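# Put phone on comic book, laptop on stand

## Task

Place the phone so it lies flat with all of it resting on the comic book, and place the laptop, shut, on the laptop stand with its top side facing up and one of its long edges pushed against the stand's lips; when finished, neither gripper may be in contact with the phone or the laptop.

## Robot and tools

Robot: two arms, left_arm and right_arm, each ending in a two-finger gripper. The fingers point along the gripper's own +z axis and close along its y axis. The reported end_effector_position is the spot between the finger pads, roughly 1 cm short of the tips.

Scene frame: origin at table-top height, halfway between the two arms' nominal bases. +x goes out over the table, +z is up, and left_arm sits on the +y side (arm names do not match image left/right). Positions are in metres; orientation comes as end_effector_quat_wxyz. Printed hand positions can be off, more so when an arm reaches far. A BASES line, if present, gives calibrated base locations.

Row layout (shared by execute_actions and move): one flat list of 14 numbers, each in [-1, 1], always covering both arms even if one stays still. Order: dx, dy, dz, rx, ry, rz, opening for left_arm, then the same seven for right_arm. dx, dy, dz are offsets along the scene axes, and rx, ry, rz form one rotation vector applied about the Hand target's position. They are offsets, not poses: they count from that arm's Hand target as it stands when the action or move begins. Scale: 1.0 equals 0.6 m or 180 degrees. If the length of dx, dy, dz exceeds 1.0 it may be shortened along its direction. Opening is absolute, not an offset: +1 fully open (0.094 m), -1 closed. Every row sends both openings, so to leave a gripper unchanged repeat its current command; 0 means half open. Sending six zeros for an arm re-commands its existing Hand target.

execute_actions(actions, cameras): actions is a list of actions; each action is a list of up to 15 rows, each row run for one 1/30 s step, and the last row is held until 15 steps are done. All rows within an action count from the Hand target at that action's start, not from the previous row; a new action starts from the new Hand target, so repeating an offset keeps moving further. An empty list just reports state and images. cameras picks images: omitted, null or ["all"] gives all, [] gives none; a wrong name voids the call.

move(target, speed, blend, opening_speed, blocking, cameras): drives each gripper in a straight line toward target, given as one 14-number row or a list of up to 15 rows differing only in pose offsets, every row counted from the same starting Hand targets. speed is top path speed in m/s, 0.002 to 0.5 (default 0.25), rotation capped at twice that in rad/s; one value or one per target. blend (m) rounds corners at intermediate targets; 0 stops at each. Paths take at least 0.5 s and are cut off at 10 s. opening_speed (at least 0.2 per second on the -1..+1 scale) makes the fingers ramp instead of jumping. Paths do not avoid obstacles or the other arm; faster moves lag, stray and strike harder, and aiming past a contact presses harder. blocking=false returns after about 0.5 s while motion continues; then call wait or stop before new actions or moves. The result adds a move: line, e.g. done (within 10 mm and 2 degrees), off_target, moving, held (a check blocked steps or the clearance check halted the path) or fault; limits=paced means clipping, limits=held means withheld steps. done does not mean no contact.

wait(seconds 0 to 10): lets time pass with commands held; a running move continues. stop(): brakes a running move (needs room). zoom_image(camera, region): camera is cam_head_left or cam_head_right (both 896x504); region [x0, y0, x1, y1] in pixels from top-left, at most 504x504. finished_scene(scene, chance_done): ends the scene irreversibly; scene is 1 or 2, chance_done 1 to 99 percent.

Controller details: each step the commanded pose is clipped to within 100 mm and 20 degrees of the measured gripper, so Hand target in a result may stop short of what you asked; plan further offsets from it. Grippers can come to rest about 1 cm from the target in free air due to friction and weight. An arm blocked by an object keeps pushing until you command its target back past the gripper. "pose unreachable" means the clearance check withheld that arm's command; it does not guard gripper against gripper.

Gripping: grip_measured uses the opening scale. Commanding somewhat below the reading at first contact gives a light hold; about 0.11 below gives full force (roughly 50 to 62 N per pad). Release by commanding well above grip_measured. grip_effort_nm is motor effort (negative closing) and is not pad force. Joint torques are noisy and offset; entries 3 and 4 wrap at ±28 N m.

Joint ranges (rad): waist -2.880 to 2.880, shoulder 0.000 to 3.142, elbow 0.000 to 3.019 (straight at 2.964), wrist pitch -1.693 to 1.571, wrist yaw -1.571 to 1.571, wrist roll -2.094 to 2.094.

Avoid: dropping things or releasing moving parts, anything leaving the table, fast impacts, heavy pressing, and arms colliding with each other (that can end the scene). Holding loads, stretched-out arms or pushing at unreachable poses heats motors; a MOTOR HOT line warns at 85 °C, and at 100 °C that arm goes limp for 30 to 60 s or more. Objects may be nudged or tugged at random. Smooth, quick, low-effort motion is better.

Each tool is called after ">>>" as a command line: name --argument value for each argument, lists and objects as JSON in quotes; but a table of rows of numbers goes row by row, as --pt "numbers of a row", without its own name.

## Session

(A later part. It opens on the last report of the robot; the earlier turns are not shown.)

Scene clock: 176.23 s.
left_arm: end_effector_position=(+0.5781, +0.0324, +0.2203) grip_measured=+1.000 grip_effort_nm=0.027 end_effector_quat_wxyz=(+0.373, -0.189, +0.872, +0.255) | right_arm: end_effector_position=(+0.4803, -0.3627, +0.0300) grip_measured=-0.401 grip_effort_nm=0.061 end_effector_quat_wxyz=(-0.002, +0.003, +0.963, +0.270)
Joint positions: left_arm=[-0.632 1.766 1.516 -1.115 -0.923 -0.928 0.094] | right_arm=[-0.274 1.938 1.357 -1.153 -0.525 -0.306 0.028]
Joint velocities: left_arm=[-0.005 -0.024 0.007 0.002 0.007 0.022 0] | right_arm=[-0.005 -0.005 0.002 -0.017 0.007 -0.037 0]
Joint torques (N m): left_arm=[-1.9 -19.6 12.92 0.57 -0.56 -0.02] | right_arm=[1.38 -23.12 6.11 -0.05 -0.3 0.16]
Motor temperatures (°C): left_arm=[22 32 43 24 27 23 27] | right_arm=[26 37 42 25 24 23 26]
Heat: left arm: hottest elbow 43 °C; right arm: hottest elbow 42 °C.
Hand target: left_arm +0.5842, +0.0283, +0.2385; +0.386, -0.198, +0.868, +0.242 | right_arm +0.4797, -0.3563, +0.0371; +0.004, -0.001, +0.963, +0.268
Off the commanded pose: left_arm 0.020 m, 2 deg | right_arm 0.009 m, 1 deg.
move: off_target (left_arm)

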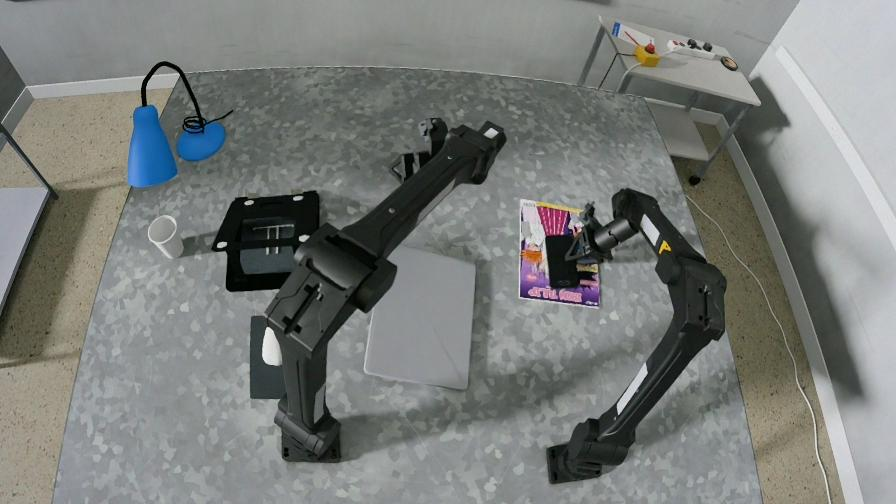

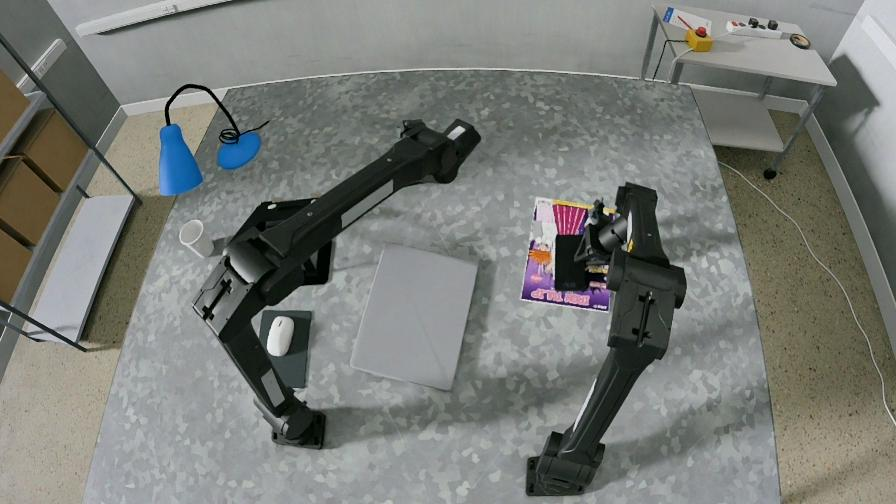

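>>> move --pt "0 0 0 0 0 0 1 0.0 -0.045 0.04 0 0 0 -0.3" --pt "0 0 0 0 0 0 1 0.0 -0.1 0.25 -0.05 0 0 -0.3" --speed 0.08

>>> zoom_image --camera "cam_head_left" --region '[500, 170, 660, 320]'

>>> zoom_image --camera "cam_head_right" --region '[500, 170, 660, 320]'

Scene clock: 183.10 s.
left_arm: end_effector_position=(+0.5781, +0.0324, +0.2203) grip_measured=+1.000 grip_effort_nm=0.022 end_effector_quat_wxyz=(+0.373, -0.189, +0.872, +0.255) | right_arm: end_effector_position=(+0.4689, -0.4033, +0.1629) grip_measured=-0.301 grip_effort_nm=0.061 end_effector_quat_wxyz=(-0.024, -0.001, +0.979, +0.201)
Joint positions: left_arm=[-0.632 1.766 1.516 -1.115 -0.923 -0.928 0.094] | right_arm=[-0.31 1.795 1.554 -1.506 -0.369 -0.34 0.033]
Joint velocities: left_arm=[0.005 0.005 -0.002 -0.017 -0.095 0.007 0] | right_arm=[0.005 -0.015 0.002 -0.002 -0.007 -0.037 -0.001]
Joint torques (N m): left_arm=[-1.44 -18.9 12.82 0.88 -0.56 0] | right_arm=[-0.32 -22.18 12.19 -0.46 -0.13 0.1]
Motor temperatures (°C): left_arm=[22 32 43 24 27 23 27] | right_arm=[26 38 43 25 24 23 26]
Heat: left arm: hottest elbow 43 °C; right arm: hottest elbow 43 °C.
Hand target: left_arm +0.5842, +0.0283, +0.2385; +0.386, -0.198, +0.868, +0.242 | right_arm +0.4825, -0.4149, +0.1873; +0.003, -0.002, +0.982, +0.191
Off the commanded pose: left_arm 0.020 m, 2 deg | right_arm 0.030 m, 3 deg.
move: off_target (left_arm, right_arm)

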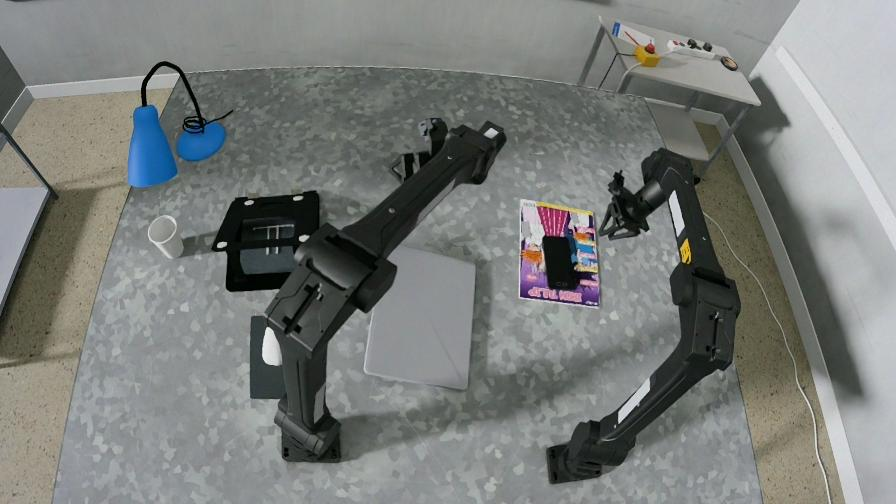

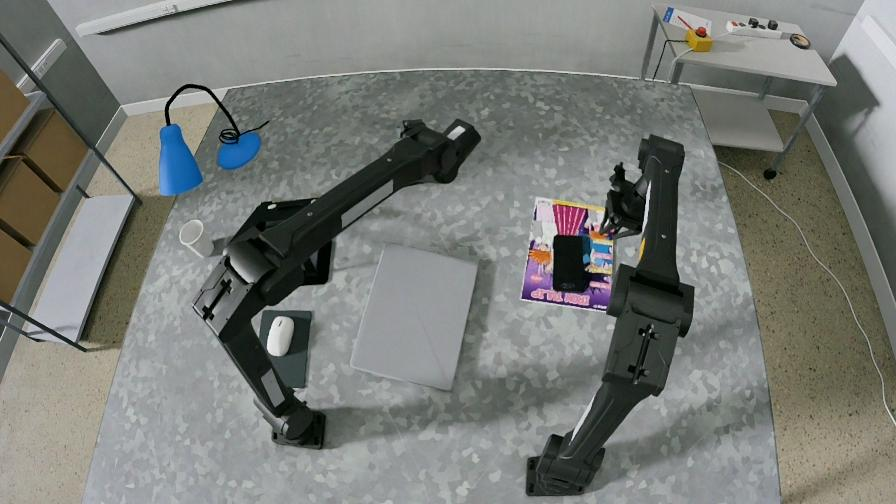

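Scaled by 3.150.

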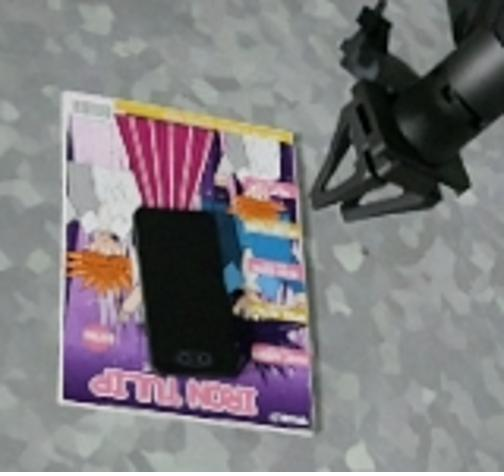

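Scaled by 3.150.

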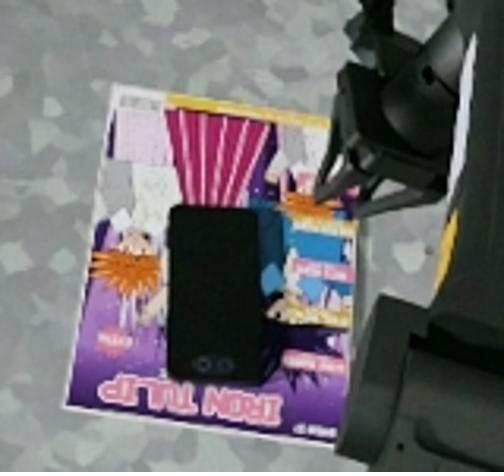

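>>> zoom_image --camera "cam_head_left" --region '[535, 225, 595, 300]'

>>> zoom_image --camera "cam_head_right" --region '[545, 225, 605, 300]'

Scaled by 6.720.

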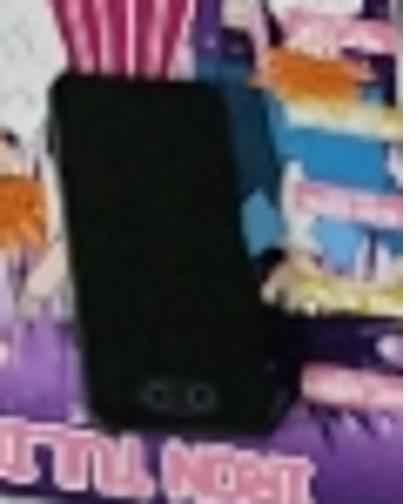

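Scaled by 6.720.

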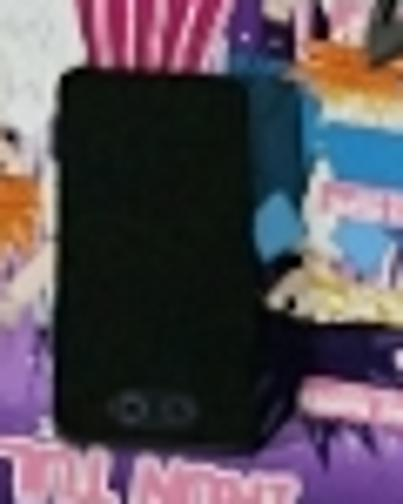

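>>> zoom_image --camera "cam_head_left" --region '[340, 300, 500, 410]'

>>> zoom_image --camera "cam_head_right" --region '[330, 230, 500, 400]'

Scaled by 3.150.

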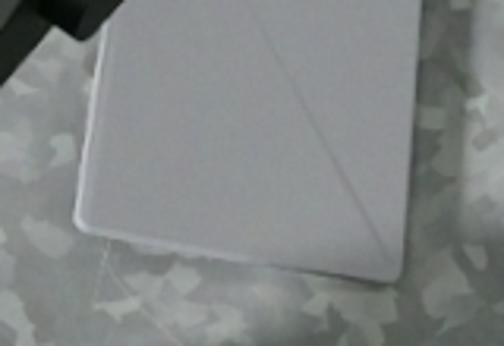

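Scaled by 2.965.

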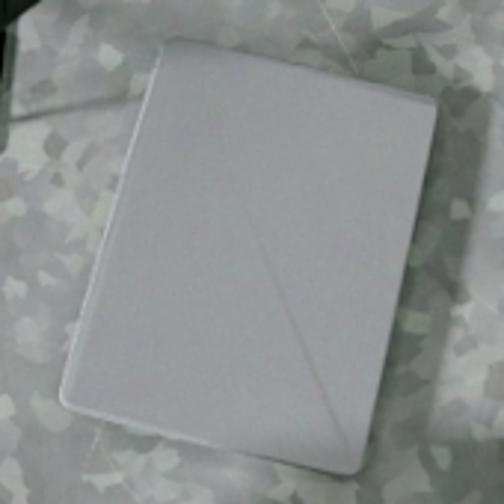

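>>> move --target '[-0.274,0.32,0.02,-0.161,0.2568,-0.132,-0.97,-0.054,0.2415,-0.02,-0.1213,0,0,-0.97]' --speed 0.2

>>> zoom_image --camera "cam_head_left" --region '[340, 220, 560, 410]'

Scene clock: 219.90 s.
left_arm: end_effector_position=(+0.4267, +0.2186, +0.2437) grip_measured=-0.967 grip_effort_nm=-0.120 end_effector_quat_wxyz=(-0.011, -0.001, +1.000, +0.008) | right_arm: end_effector_position=(+0.4541, -0.2718, +0.1710) grip_measured=-0.969 grip_effort_nm=-0.081 end_effector_quat_wxyz=(-0.009, -0.003, +1.000, +0.004)
Joint positions: left_arm=[-0.095 1.388 1.32 -1.527 -0.015 -0.069 0.002] | right_arm=[0.075 1.642 1.413 -1.36 -0.009 0.074 0.001]
Joint velocities: left_arm=[-0.015 0.015 -0.022 -0.007 -0.022 -0.022 -0.001] | right_arm=[0.015 0.015 -0.007 -0.012 -0.051 0.007 0]
Joint torques (N m): left_arm=[-0.73 -14.39 10.39 -0.03 0.09 0.11] | right_arm=[1.14 -19.6 7.39 0.49 0.12 0.23]
Motor temperatures (°C): left_arm=[22 31 43 24 27 23 27] | right_arm=[26 38 49 25 24 23 25]
Heat: left arm: hottest elbow 43 °C; right arm: hottest elbow 49 °C.
Hand target: left_arm +0.4227, +0.2227, +0.2525; -0.004, -0.002, +1.000, +0.006 | right_arm +0.4506, -0.2683, +0.1738; -0.002, -0.003, +1.000, +0.003
Off the commanded pose: left_arm 0.010 m, 2 deg | right_arm 0.006 m, 1 deg.
move: done

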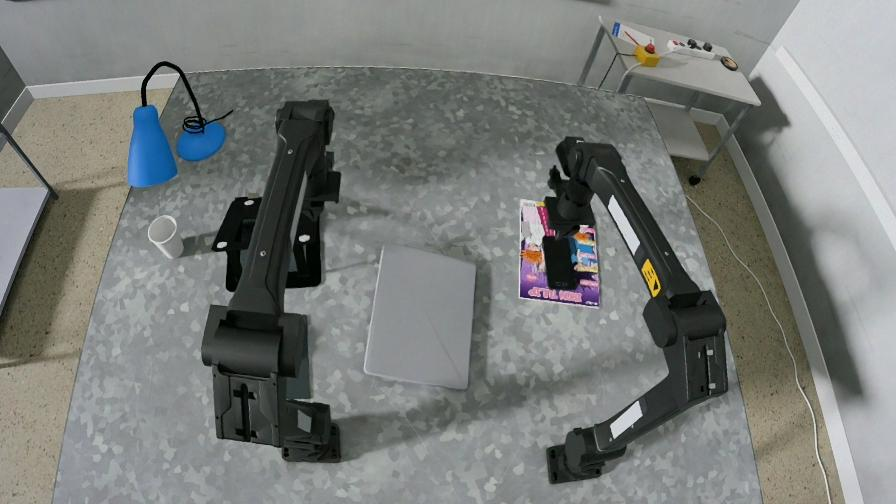

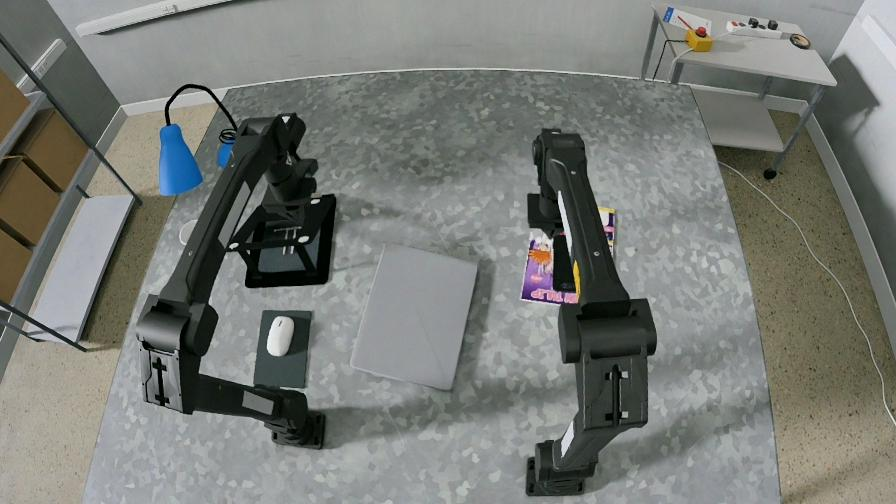

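Scaled by 2.291.

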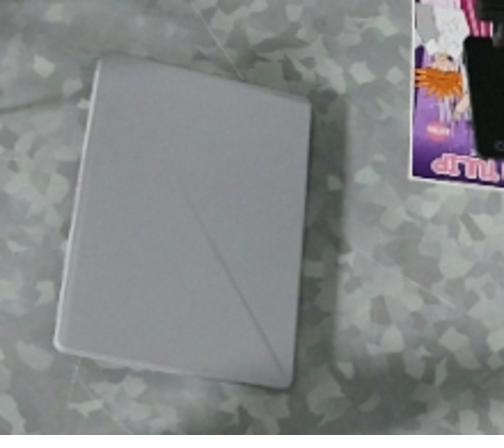

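>>> move --target '[0,0,0,0,0,0,-0.97,-0.05,0.125,-0.03,0,0,0,-0.97]' --speed 0.2 --cameras '[]'

>>> move --target '[0,0,0,0,0,0,-0.97,0,0,-0.1,0,0,0,-0.97]' --speed 0.15

>>> zoom_image --camera "cam_head_left" --region '[400, 160, 560, 300]'

>>> zoom_image --camera "cam_head_right" --region '[400, 160, 560, 300]'

Scene clock: 226.47 s.
left_arm: end_effector_position=(+0.4267, +0.2186, +0.2437) grip_measured=-0.967 grip_effort_nm=-0.120 end_effector_quat_wxyz=(-0.012, -0.001, +1.000, +0.008) | right_arm: end_effector_position=(+0.4238, -0.1930, +0.1521) grip_measured=-0.969 grip_effort_nm=-0.081 end_effector_quat_wxyz=(-0.011, -0.006, +1.000, +0.002)
Joint positions: left_arm=[-0.095 1.388 1.32 -1.527 -0.015 -0.068 0.002] | right_arm=[0.249 1.614 1.328 -1.304 -0.009 0.242 0.001]
Joint velocities: left_arm=[0.005 -0.015 0.002 -0.002 -0.037 0.007 0] | right_arm=[-0.005 -0.015 0.007 -0.012 -0.051 0.007 0.001]
Joint torques (N m): left_arm=[-0.73 -14.15 10.21 -0.08 0.12 0.11] | right_arm=[0.79 -18.96 7.27 0.44 0.11 0.24]
Motor temperatures (°C): left_arm=[22 31 43 24 27 23 27] | right_arm=[26 38 48 25 24 23 25]
Heat: left arm: hottest elbow 43 °C; right arm: hottest elbow 48 °C.
Hand target: left_arm +0.4227, +0.2227, +0.2525; -0.004, -0.002, +1.000, +0.006 | right_arm +0.4207, -0.1927, +0.1549; -0.003, -0.004, +1.000, +0.003
Off the commanded pose: left_arm 0.010 m, 1 deg | right_arm 0.005 m, 1 deg.
move: done
No camera images: "cameras" was empty.

Scene clock: 227.50 s.
left_arm: end_effector_position=(+0.4267, +0.2186, +0.2437) grip_measured=-0.967 grip_effort_nm=-0.120 end_effector_quat_wxyz=(-0.012, -0.001, +1.000, +0.008) | right_arm: end_effector_position=(+0.4231, -0.1932, +0.1146) grip_measured=-0.969 grip_effort_nm=-0.085 end_effector_quat_wxyz=(+0.013, -0.006, +1.000, +0.008)
Joint positions: left_arm=[-0.095 1.388 1.32 -1.527 -0.015 -0.068 0.002] | right_arm=[0.249 1.615 1.224 -1.15 -0.009 0.242 0.001]
Joint velocities: left_arm=[0.005 -0.024 0.002 -0.027 0.007 -0.022 0.001] | right_arm=[-0.005 -0.005 0.002 0.002 0.022 0.007 0]
Joint torques (N m): left_arm=[-0.91 -14.86 10.15 -0.06 0.05 0.11] | right_arm=[0.62 -14.74 7.15 0.53 0.11 0.22]
Motor temperatures (°C): left_arm=[22 31 43 24 27 23 27] | right_arm=[26 38 48 25 24 23 25]
Heat: left arm: hottest elbow 43 °C; right arm: hottest elbow 48 °C.
Hand target: left_arm +0.4227, +0.2227, +0.2525; -0.004, -0.002, +1.000, +0.006 | right_arm +0.4202, -0.1936, +0.0949; -0.003, -0.003, +1.000, +0.003
Off the commanded pose: left_arm 0.010 m, 1 deg | right_arm 0.020 m, 2 deg.
move: off_target (right_arm)

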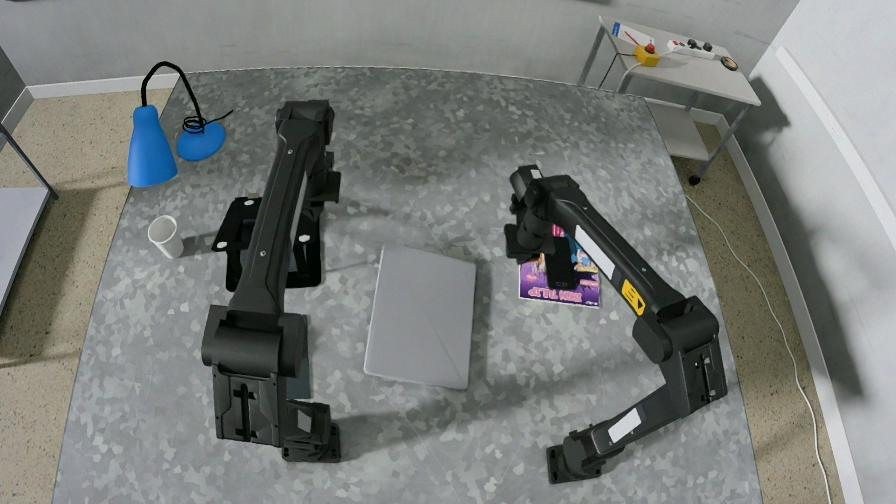

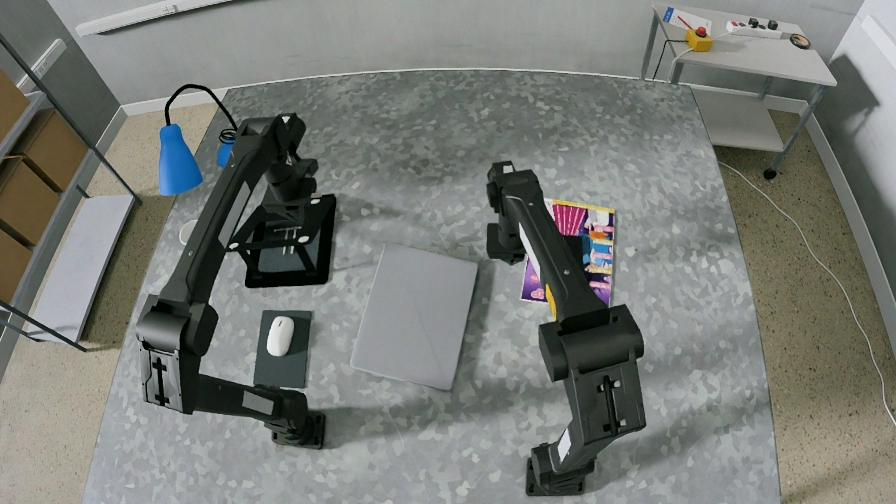

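Scaled by 3.150.

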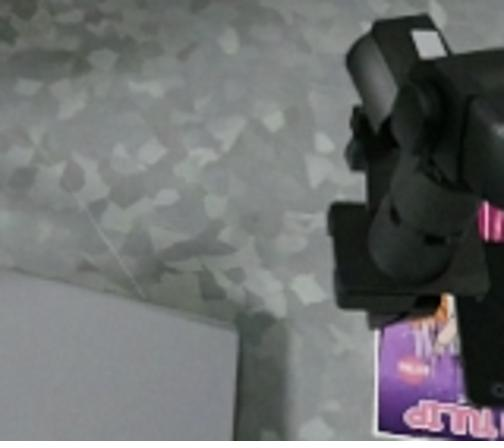

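Scaled by 3.150.

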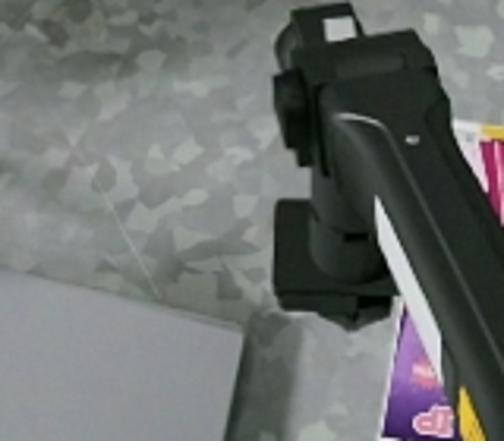

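>>> move --target '[0,0,0,0,0,0,-0.97,0,0.09,-0.05,0,0,0,-0.97]' --speed 0.15

>>> zoom_image --camera "cam_head_left" --region '[400, 160, 560, 300]'

>>> zoom_image --camera "cam_head_right" --region '[400, 160, 560, 300]'

Scene clock: 236.27 s.
left_arm: end_effector_position=(+0.4267, +0.2186, +0.2437) grip_measured=-0.967 grip_effort_nm=-0.120 end_effector_quat_wxyz=(-0.012, -0.001, +1.000, +0.008) | right_arm: end_effector_position=(+0.4211, -0.1424, +0.0787) grip_measured=-0.969 grip_effort_nm=-0.081 end_effector_quat_wxyz=(+0.006, -0.005, +1.000, +0.006)
Joint positions: left_arm=[-0.095 1.388 1.32 -1.527 -0.015 -0.068 0.002] | right_arm=[0.353 1.695 1.224 -1.084 -0.007 0.348 0.001]
Joint velocities: left_arm=[-0.005 0.005 0.012 -0.007 -0.007 -0.007 0] | right_arm=[0.005 0.005 -0.007 -0.012 -0.066 -0.066 0.001]
Joint torques (N m): left_arm=[-0.44 -13.98 10.36 -0.23 0.1 0.11] | right_arm=[0.85 -15.91 7.45 0.55 0.05 0.27]
Motor temperatures (°C): left_arm=[22 30 43 23 27 23 27] | right_arm=[26 37 47 25 24 23 25]
Heat: left arm: hottest elbow 43 °C; right arm: hottest elbow 47 °C.
Hand target: left_arm +0.4227, +0.2227, +0.2525; -0.004, -0.002, +1.000, +0.006 | right_arm +0.4203, -0.1400, +0.0640; -0.004, -0.003, +1.000, +0.003
Off the commanded pose: left_arm 0.010 m, 1 deg | right_arm 0.014 m, 1 deg.
move: off_target (right_arm)

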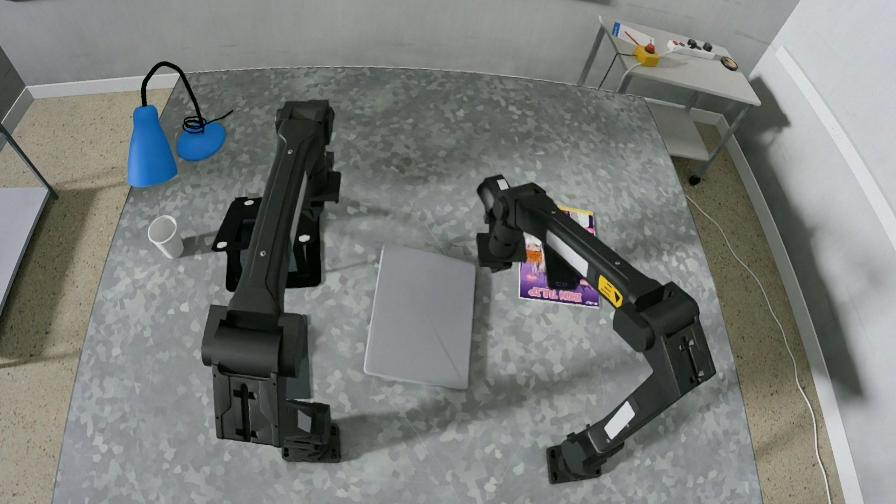

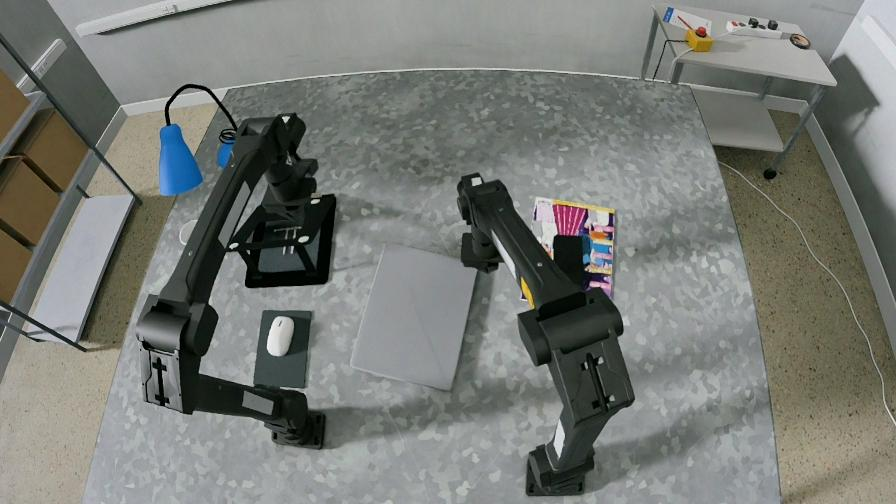

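Scaled by 3.150.

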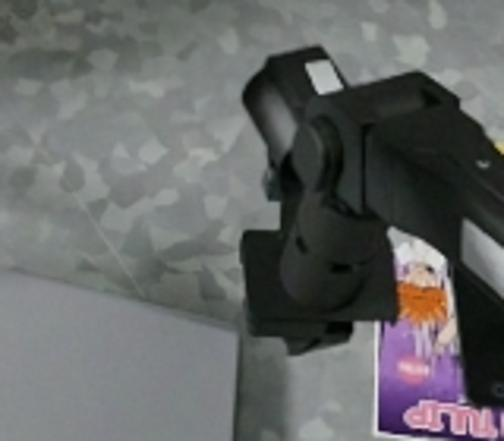

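Scaled by 3.150.

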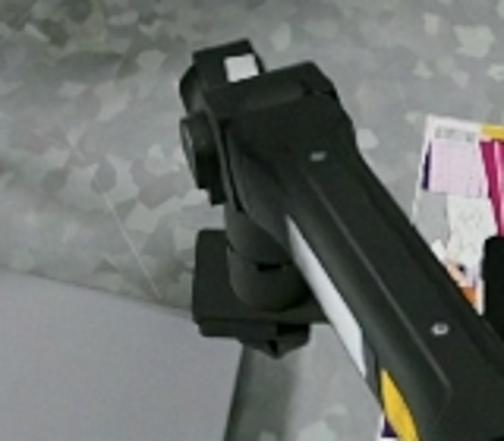

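>>> move --target '[0,0,0,0,0,0,-0.97,0,0,-0.085,0,0,0,-0.97]' --speed 0.1

>>> zoom_image --camera "cam_head_left" --region '[400, 160, 560, 300]'

>>> zoom_image --camera "cam_head_right" --region '[400, 160, 560, 300]'

Scene clock: 239.83 s.
left_arm: end_effector_position=(+0.4267, +0.2186, +0.2437) grip_measured=-0.967 grip_effort_nm=-0.125 end_effector_quat_wxyz=(-0.012, -0.001, +1.000, +0.008) | right_arm: end_effector_position=(+0.4245, -0.1411, +0.0296) grip_measured=-0.969 grip_effort_nm=-0.081 end_effector_quat_wxyz=(+0.008, -0.005, +1.000, +0.007)
Joint positions: left_arm=[-0.095 1.388 1.32 -1.527 -0.015 -0.068 0.002] | right_arm=[0.353 1.766 1.174 -0.957 -0.007 0.349 0.001]
Joint velocities: left_arm=[-0.005 -0.015 0.002 -0.012 -0.051 0.066 0] | right_arm=[0.005 -0.005 0.007 -0.002 -0.037 -0.037 0]
Joint torques (N m): left_arm=[-0.73 -14.04 10.07 0.05 0.1 0.11] | right_arm=[0.73 -16.38 6.68 0.57 0.05 0.21]
Motor temperatures (°C): left_arm=[22 30 43 23 27 23 27] | right_arm=[26 38 46 25 24 23 25]
Heat: left arm: hottest elbow 43 °C; right arm: hottest elbow 46 °C.
Hand target: left_arm +0.4227, +0.2227, +0.2525; -0.004, -0.002, +1.000, +0.006 | right_arm +0.4200, -0.1409, +0.0130; -0.004, -0.003, +1.000, +0.003
Off the commanded pose: left_arm 0.010 m, 1 deg | right_arm 0.017 m, 2 deg.
move: off_target (right_arm)

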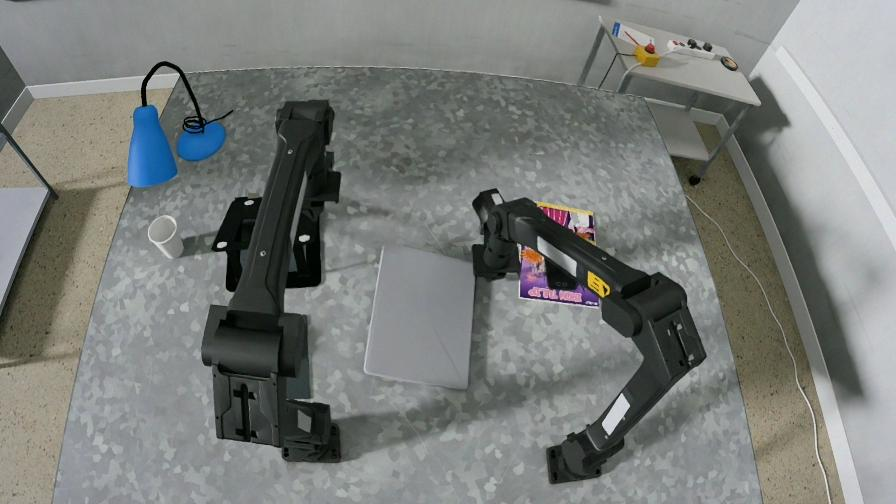

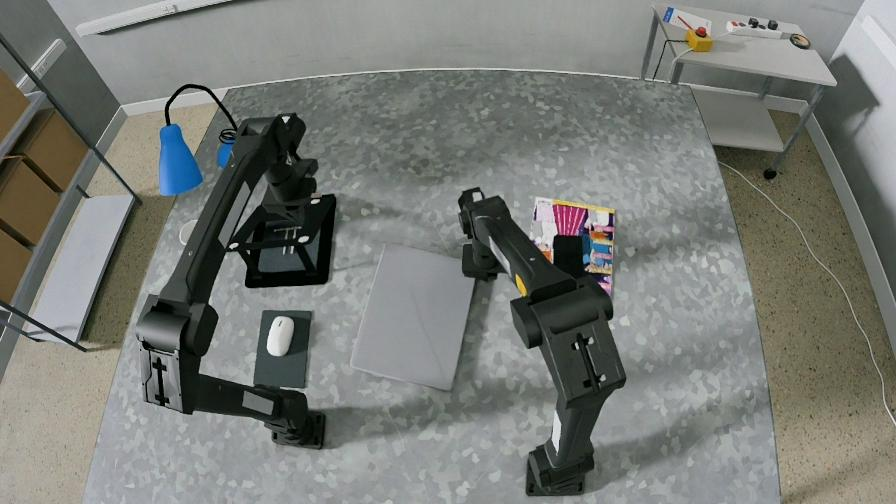

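Scaled by 3.150.

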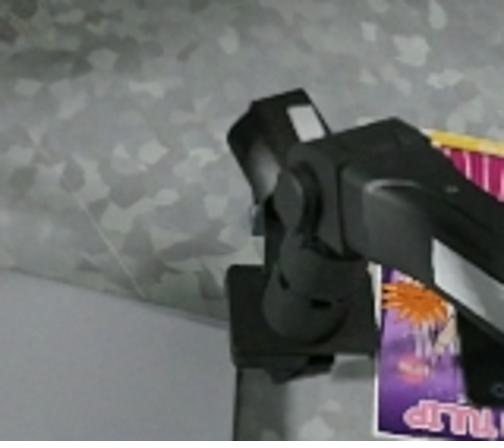

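Scaled by 3.150.

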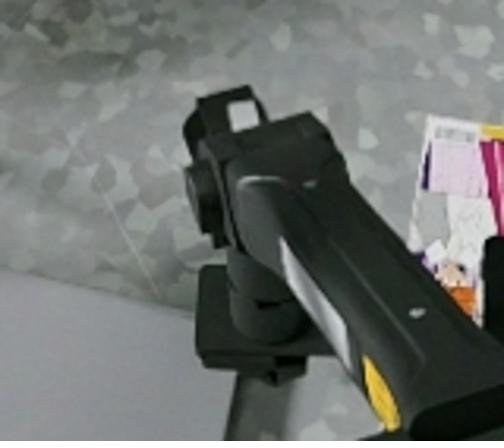

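>>> move --target '[0,0,0,0,0,0,-0.97,0,0.15,-0.005,0,0,0,-0.97]' --speed 0.06

Scene clock: 244.13 s.
left_arm: end_effector_position=(+0.4267, +0.2186, +0.2437) grip_measured=-0.967 grip_effort_nm=-0.120 end_effector_quat_wxyz=(-0.012, -0.001, +1.000, +0.008) | right_arm: end_effector_position=(+0.4140, -0.0757, +0.0142) grip_measured=-0.969 grip_effort_nm=-0.051 end_effector_quat_wxyz=(-0.002, +0.008, +1.000, -0.004)
Joint positions: left_arm=[-0.095 1.388 1.32 -1.527 -0.015 -0.068 0.002] | right_arm=[0.487 1.842 1.238 -0.973 0.005 0.508 0.001]
Joint velocities: left_arm=[-0.005 0.005 0.002 -0.007 -0.007 0.007 0] | right_arm=[-0.005 -0.015 -0.007 0.007 -0.051 -0.037 0]
Joint torques (N m): left_arm=[-0.38 -13.57 10.35 0.05 0.05 0.07] | right_arm=[2.78 -16.26 10.76 -0.17 -0.41 0.26]
Motor temperatures (°C): left_arm=[22 29 43 23 27 23 27] | right_arm=[26 38 46 25 24 23 25]
Heat: left arm: hottest elbow 43 °C; right arm: hottest elbow 46 °C.
Hand target: left_arm +0.4227, +0.2227, +0.2525; -0.004, -0.002, +1.000, +0.006 | right_arm +0.4207, -0.0508, +0.0085; -0.005, -0.003, +1.000, +0.002
Off the commanded pose: left_arm 0.010 m, 1 deg | right_arm 0.026 m, 1 deg.
move: off_target (right_arm)

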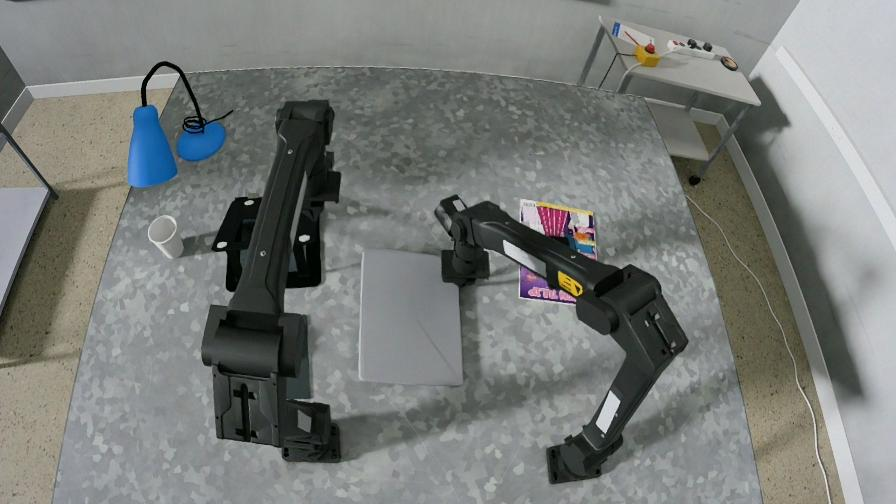

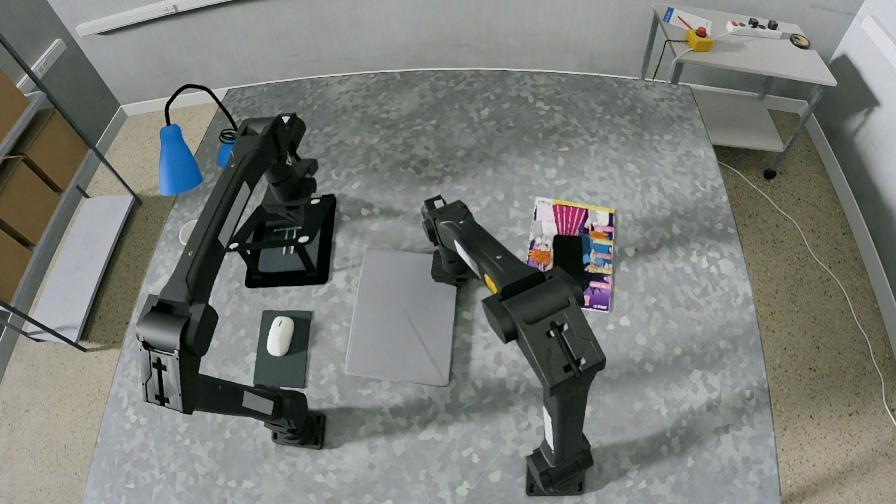

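>>> move --target '[0,0,0,0,0,0,-0.97,0.01,0.12,0.02,0,0,0,-0.97]' --speed 0.08

Scene clock: 247.87 s.
left_arm: end_effector_position=(+0.4267, +0.2186, +0.2437) grip_measured=-0.967 grip_effort_nm=-0.125 end_effector_quat_wxyz=(-0.012, -0.001, +1.000, +0.008) | right_arm: end_effector_position=(+0.4204, -0.0038, +0.0215) grip_measured=-0.969 grip_effort_nm=-0.046 end_effector_quat_wxyz=(-0.006, +0.005, +1.000, -0.006)
Joint positions: left_arm=[-0.095 1.388 1.32 -1.527 -0.015 -0.068 0.002] | right_arm=[0.598 1.932 1.4 -1.056 0.003 0.612 0.001]
Joint velocities: left_arm=[-0.015 -0.005 0.007 0.007 -0.051 -0.066 -0.001] | right_arm=[-0.015 -0.015 0.007 -0.017 0.022 -0.007 0]
Joint torques (N m): left_arm=[-0.56 -13.98 10.32 0.05 0.11 0.1] | right_arm=[2.37 -18.43 11.47 -0.12 -0.38 0.21]
Motor temperatures (°C): left_arm=[22 29 43 23 27 23 27] | right_arm=[26 38 46 25 24 23 25]
Heat: left arm: hottest elbow 43 °C; right arm: hottest elbow 46 °C.
Hand target: left_arm +0.4227, +0.2227, +0.2525; -0.004, -0.002, +1.000, +0.006 | right_arm +0.4271, +0.0212, +0.0190; -0.006, -0.003, +1.000, +0.002
Off the commanded pose: left_arm 0.010 m, 1 deg | right_arm 0.026 m, 1 deg.
move: off_target (right_arm)

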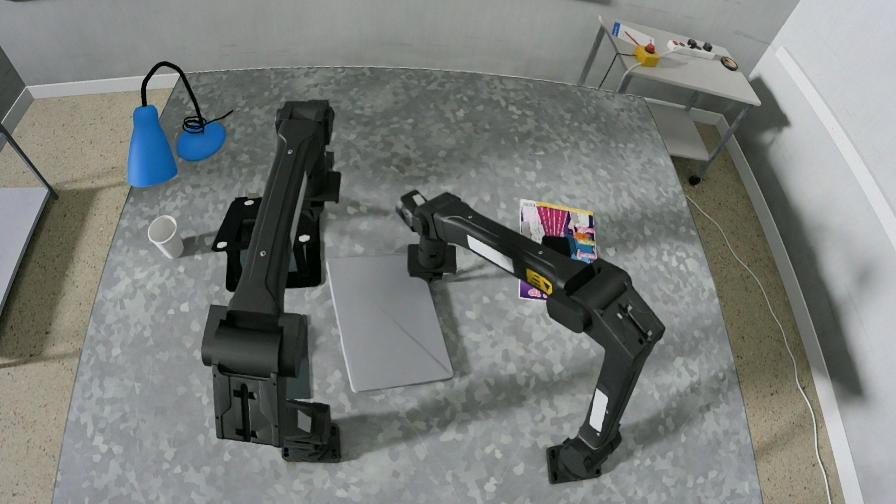

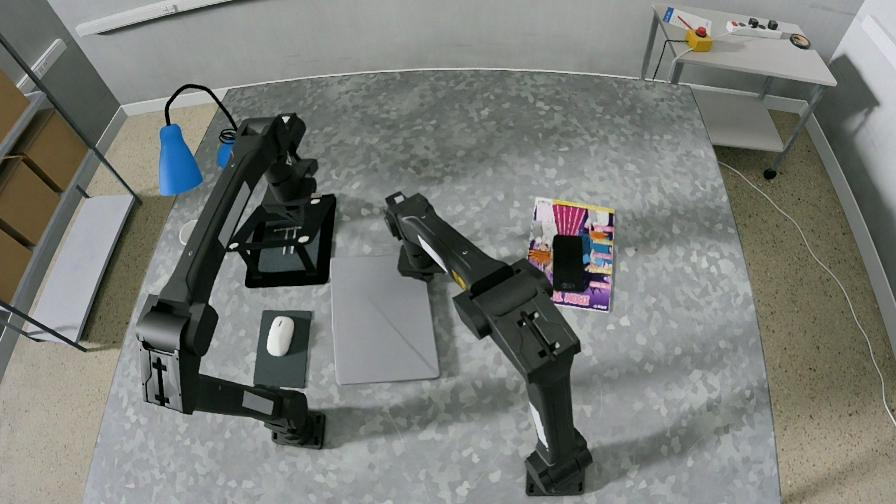

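>>> move --target '[0.125,-0.1545,-0.15,0,0,0,-0.97,-0.01,-0.06,0.01,0,0,0,-0.97]' --speed 0.2

>>> zoom_image --camera "cam_head_left" --region '[280, 160, 460, 320]'

>>> zoom_image --camera "cam_head_right" --region '[280, 160, 460, 320]'

Scene clock: 259.63 s.
left_arm: end_effector_position=(+0.4775, +0.1371, +0.1469) grip_measured=-0.967 grip_effort_nm=-0.125 end_effector_quat_wxyz=(-0.031, -0.001, +0.999, +0.012) | right_arm: end_effector_position=(+0.4188, -0.0086, +0.0203) grip_measured=-0.969 grip_effort_nm=-0.046 end_effector_quat_wxyz=(-0.011, -0.005, +1.000, -0.004)
Joint positions: left_arm=[-0.264 1.621 1.32 -1.336 -0.009 -0.237 0.002] | right_arm=[0.589 1.928 1.39 -1.057 -0.007 0.583 0.001]
Joint velocities: left_arm=[0.015 -0.005 -0.012 -0.017 -0.066 -0.066 -0.001] | right_arm=[-0.015 -0.005 -0.012 -0.017 -0.022 -0.007 -0.002]
Joint torques (N m): left_arm=[-1.67 -15.62 13.78 0.75 0.09 -0.06] | right_arm=[-0.26 -23.36 6.39 0.44 -0.03 0.13]
Motor temperatures (°C): left_arm=[22 29 42 23 27 23 27] | right_arm=[26 38 48 25 24 23 25]
Heat: left arm: hottest elbow 42 °C; right arm: hottest elbow 48 °C.
Hand target: left_arm +0.4956, +0.1281, +0.1628; -0.004, -0.002, +1.000, +0.005 | right_arm +0.4210, -0.0146, +0.0258; -0.005, -0.003, +1.000, +0.002
Off the commanded pose: left_arm 0.027 m, 3 deg | right_arm 0.008 m, 1 deg.
move: off_target (left_arm)

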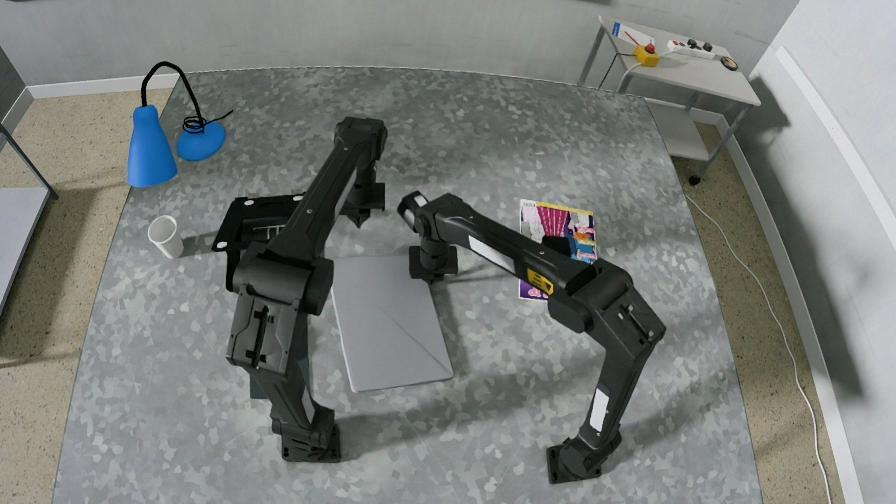

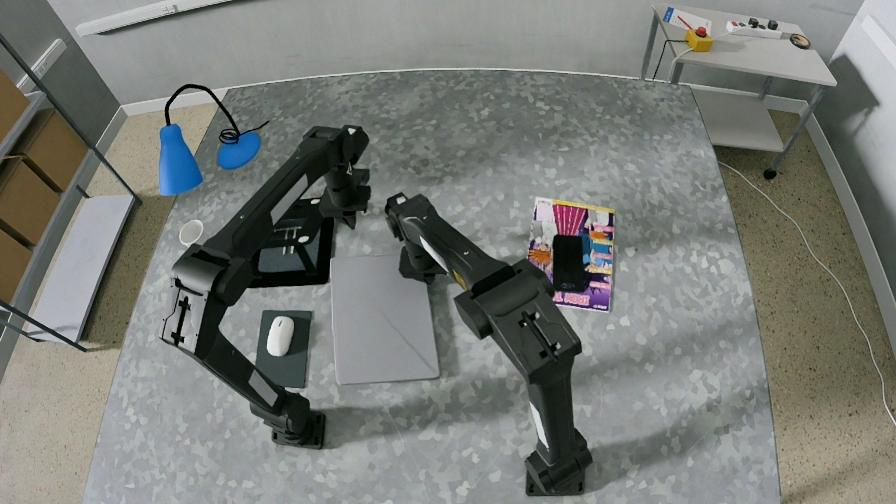

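Scaled by 2.800.

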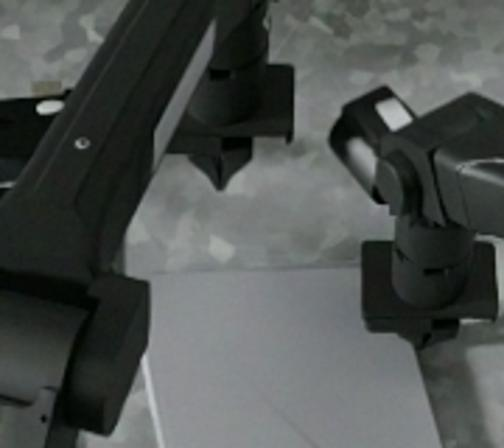

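Scaled by 2.800.

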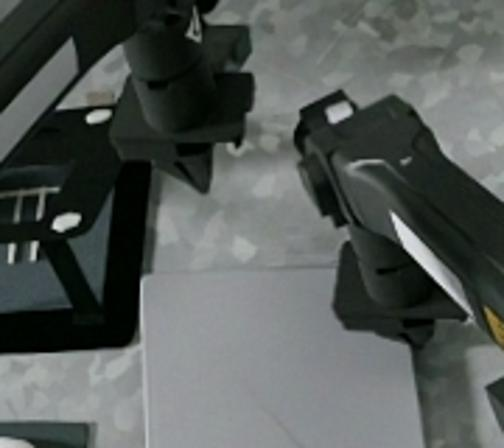

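>>> move --target '[0.0,0.0,-0.225,0,0,0,-0.97,0,0,0,0,0,0,-0.97]' --speed 0.12

>>> zoom_image --camera "cam_head_left" --region '[280, 160, 460, 320]'

>>> zoom_image --camera "cam_head_right" --region '[280, 160, 460, 320]'

Scene clock: 265.33 s.
left_arm: end_effector_position=(+0.4954, +0.1326, +0.0331) grip_measured=-0.967 grip_effort_nm=-0.125 end_effector_quat_wxyz=(-0.003, -0.002, +1.000, +0.006) | right_arm: end_effector_position=(+0.4188, -0.0086, +0.0203) grip_measured=-0.969 grip_effort_nm=-0.046 end_effector_quat_wxyz=(-0.012, -0.006, +1.000, -0.003)
Joint positions: left_arm=[-0.264 1.759 1.174 -0.995 -0.009 -0.24 0.002] | right_arm=[0.589 1.928 1.39 -1.057 -0.007 0.583 0.001]
Joint velocities: left_arm=[-0.005 -0.015 -0.007 -0.002 0.037 -0.051 -0.001] | right_arm=[-0.015 -0.015 0.002 0.002 0.007 -0.022 0]
Joint torques (N m): left_arm=[-1.85 -16.32 7.88 0.77 0.02 -0.06] | right_arm=[-0.38 -23.24 6.37 0.43 -0.02 0.09]
Motor temperatures (°C): left_arm=[22 29 43 23 27 23 27] | right_arm=[26 40 47 25 24 23 25]
Heat: left arm: hottest elbow 43 °C; right arm: hottest elbow 47 °C.
Hand target: left_arm +0.4938, +0.1274, +0.0281; -0.004, -0.002, +1.000, +0.005 | right_arm +0.4210, -0.0146, +0.0258; -0.005, -0.003, +1.000, +0.002
Off the commanded pose: left_arm 0.007 m, 0 deg | right_arm 0.008 m, 1 deg.
move: done

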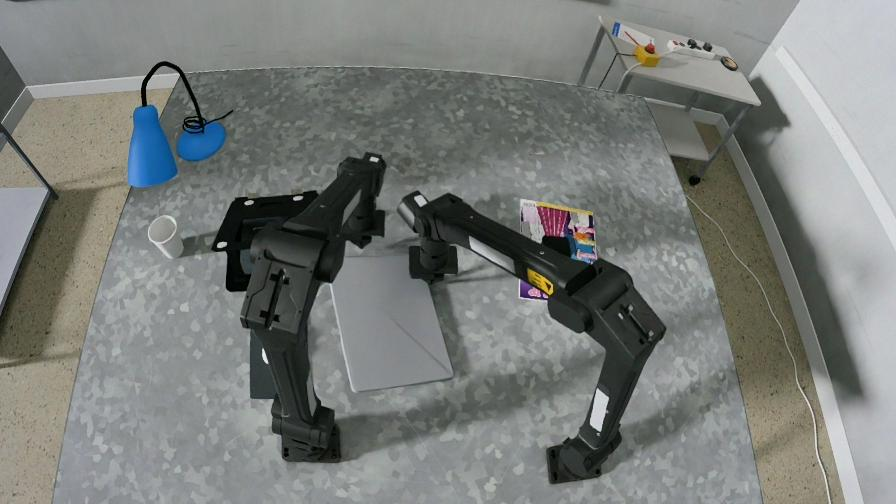

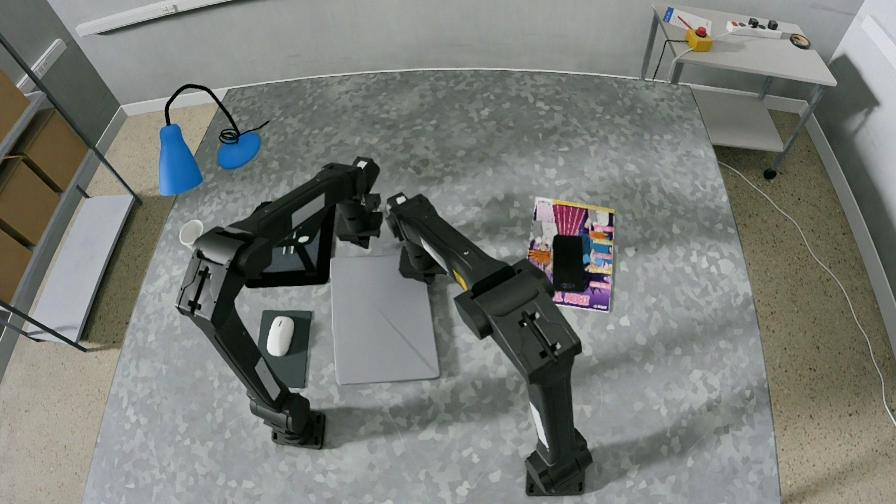

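Scaled by 2.800.

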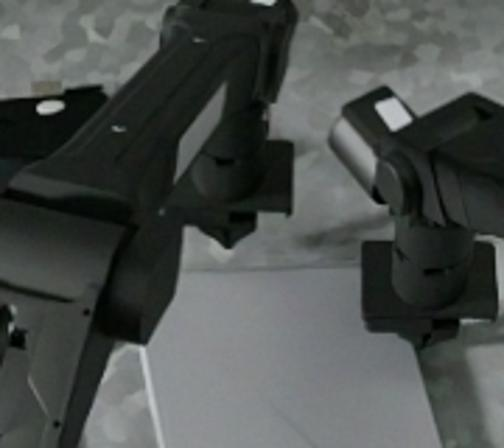

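Scaled by 2.800.

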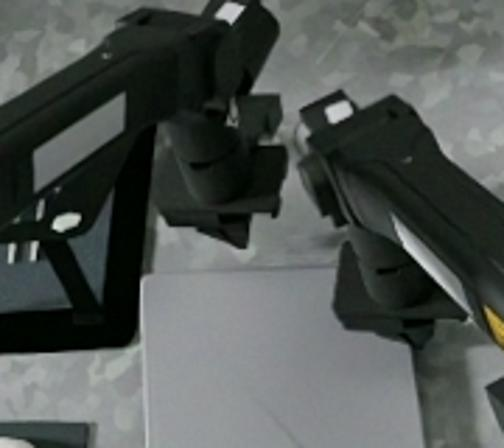

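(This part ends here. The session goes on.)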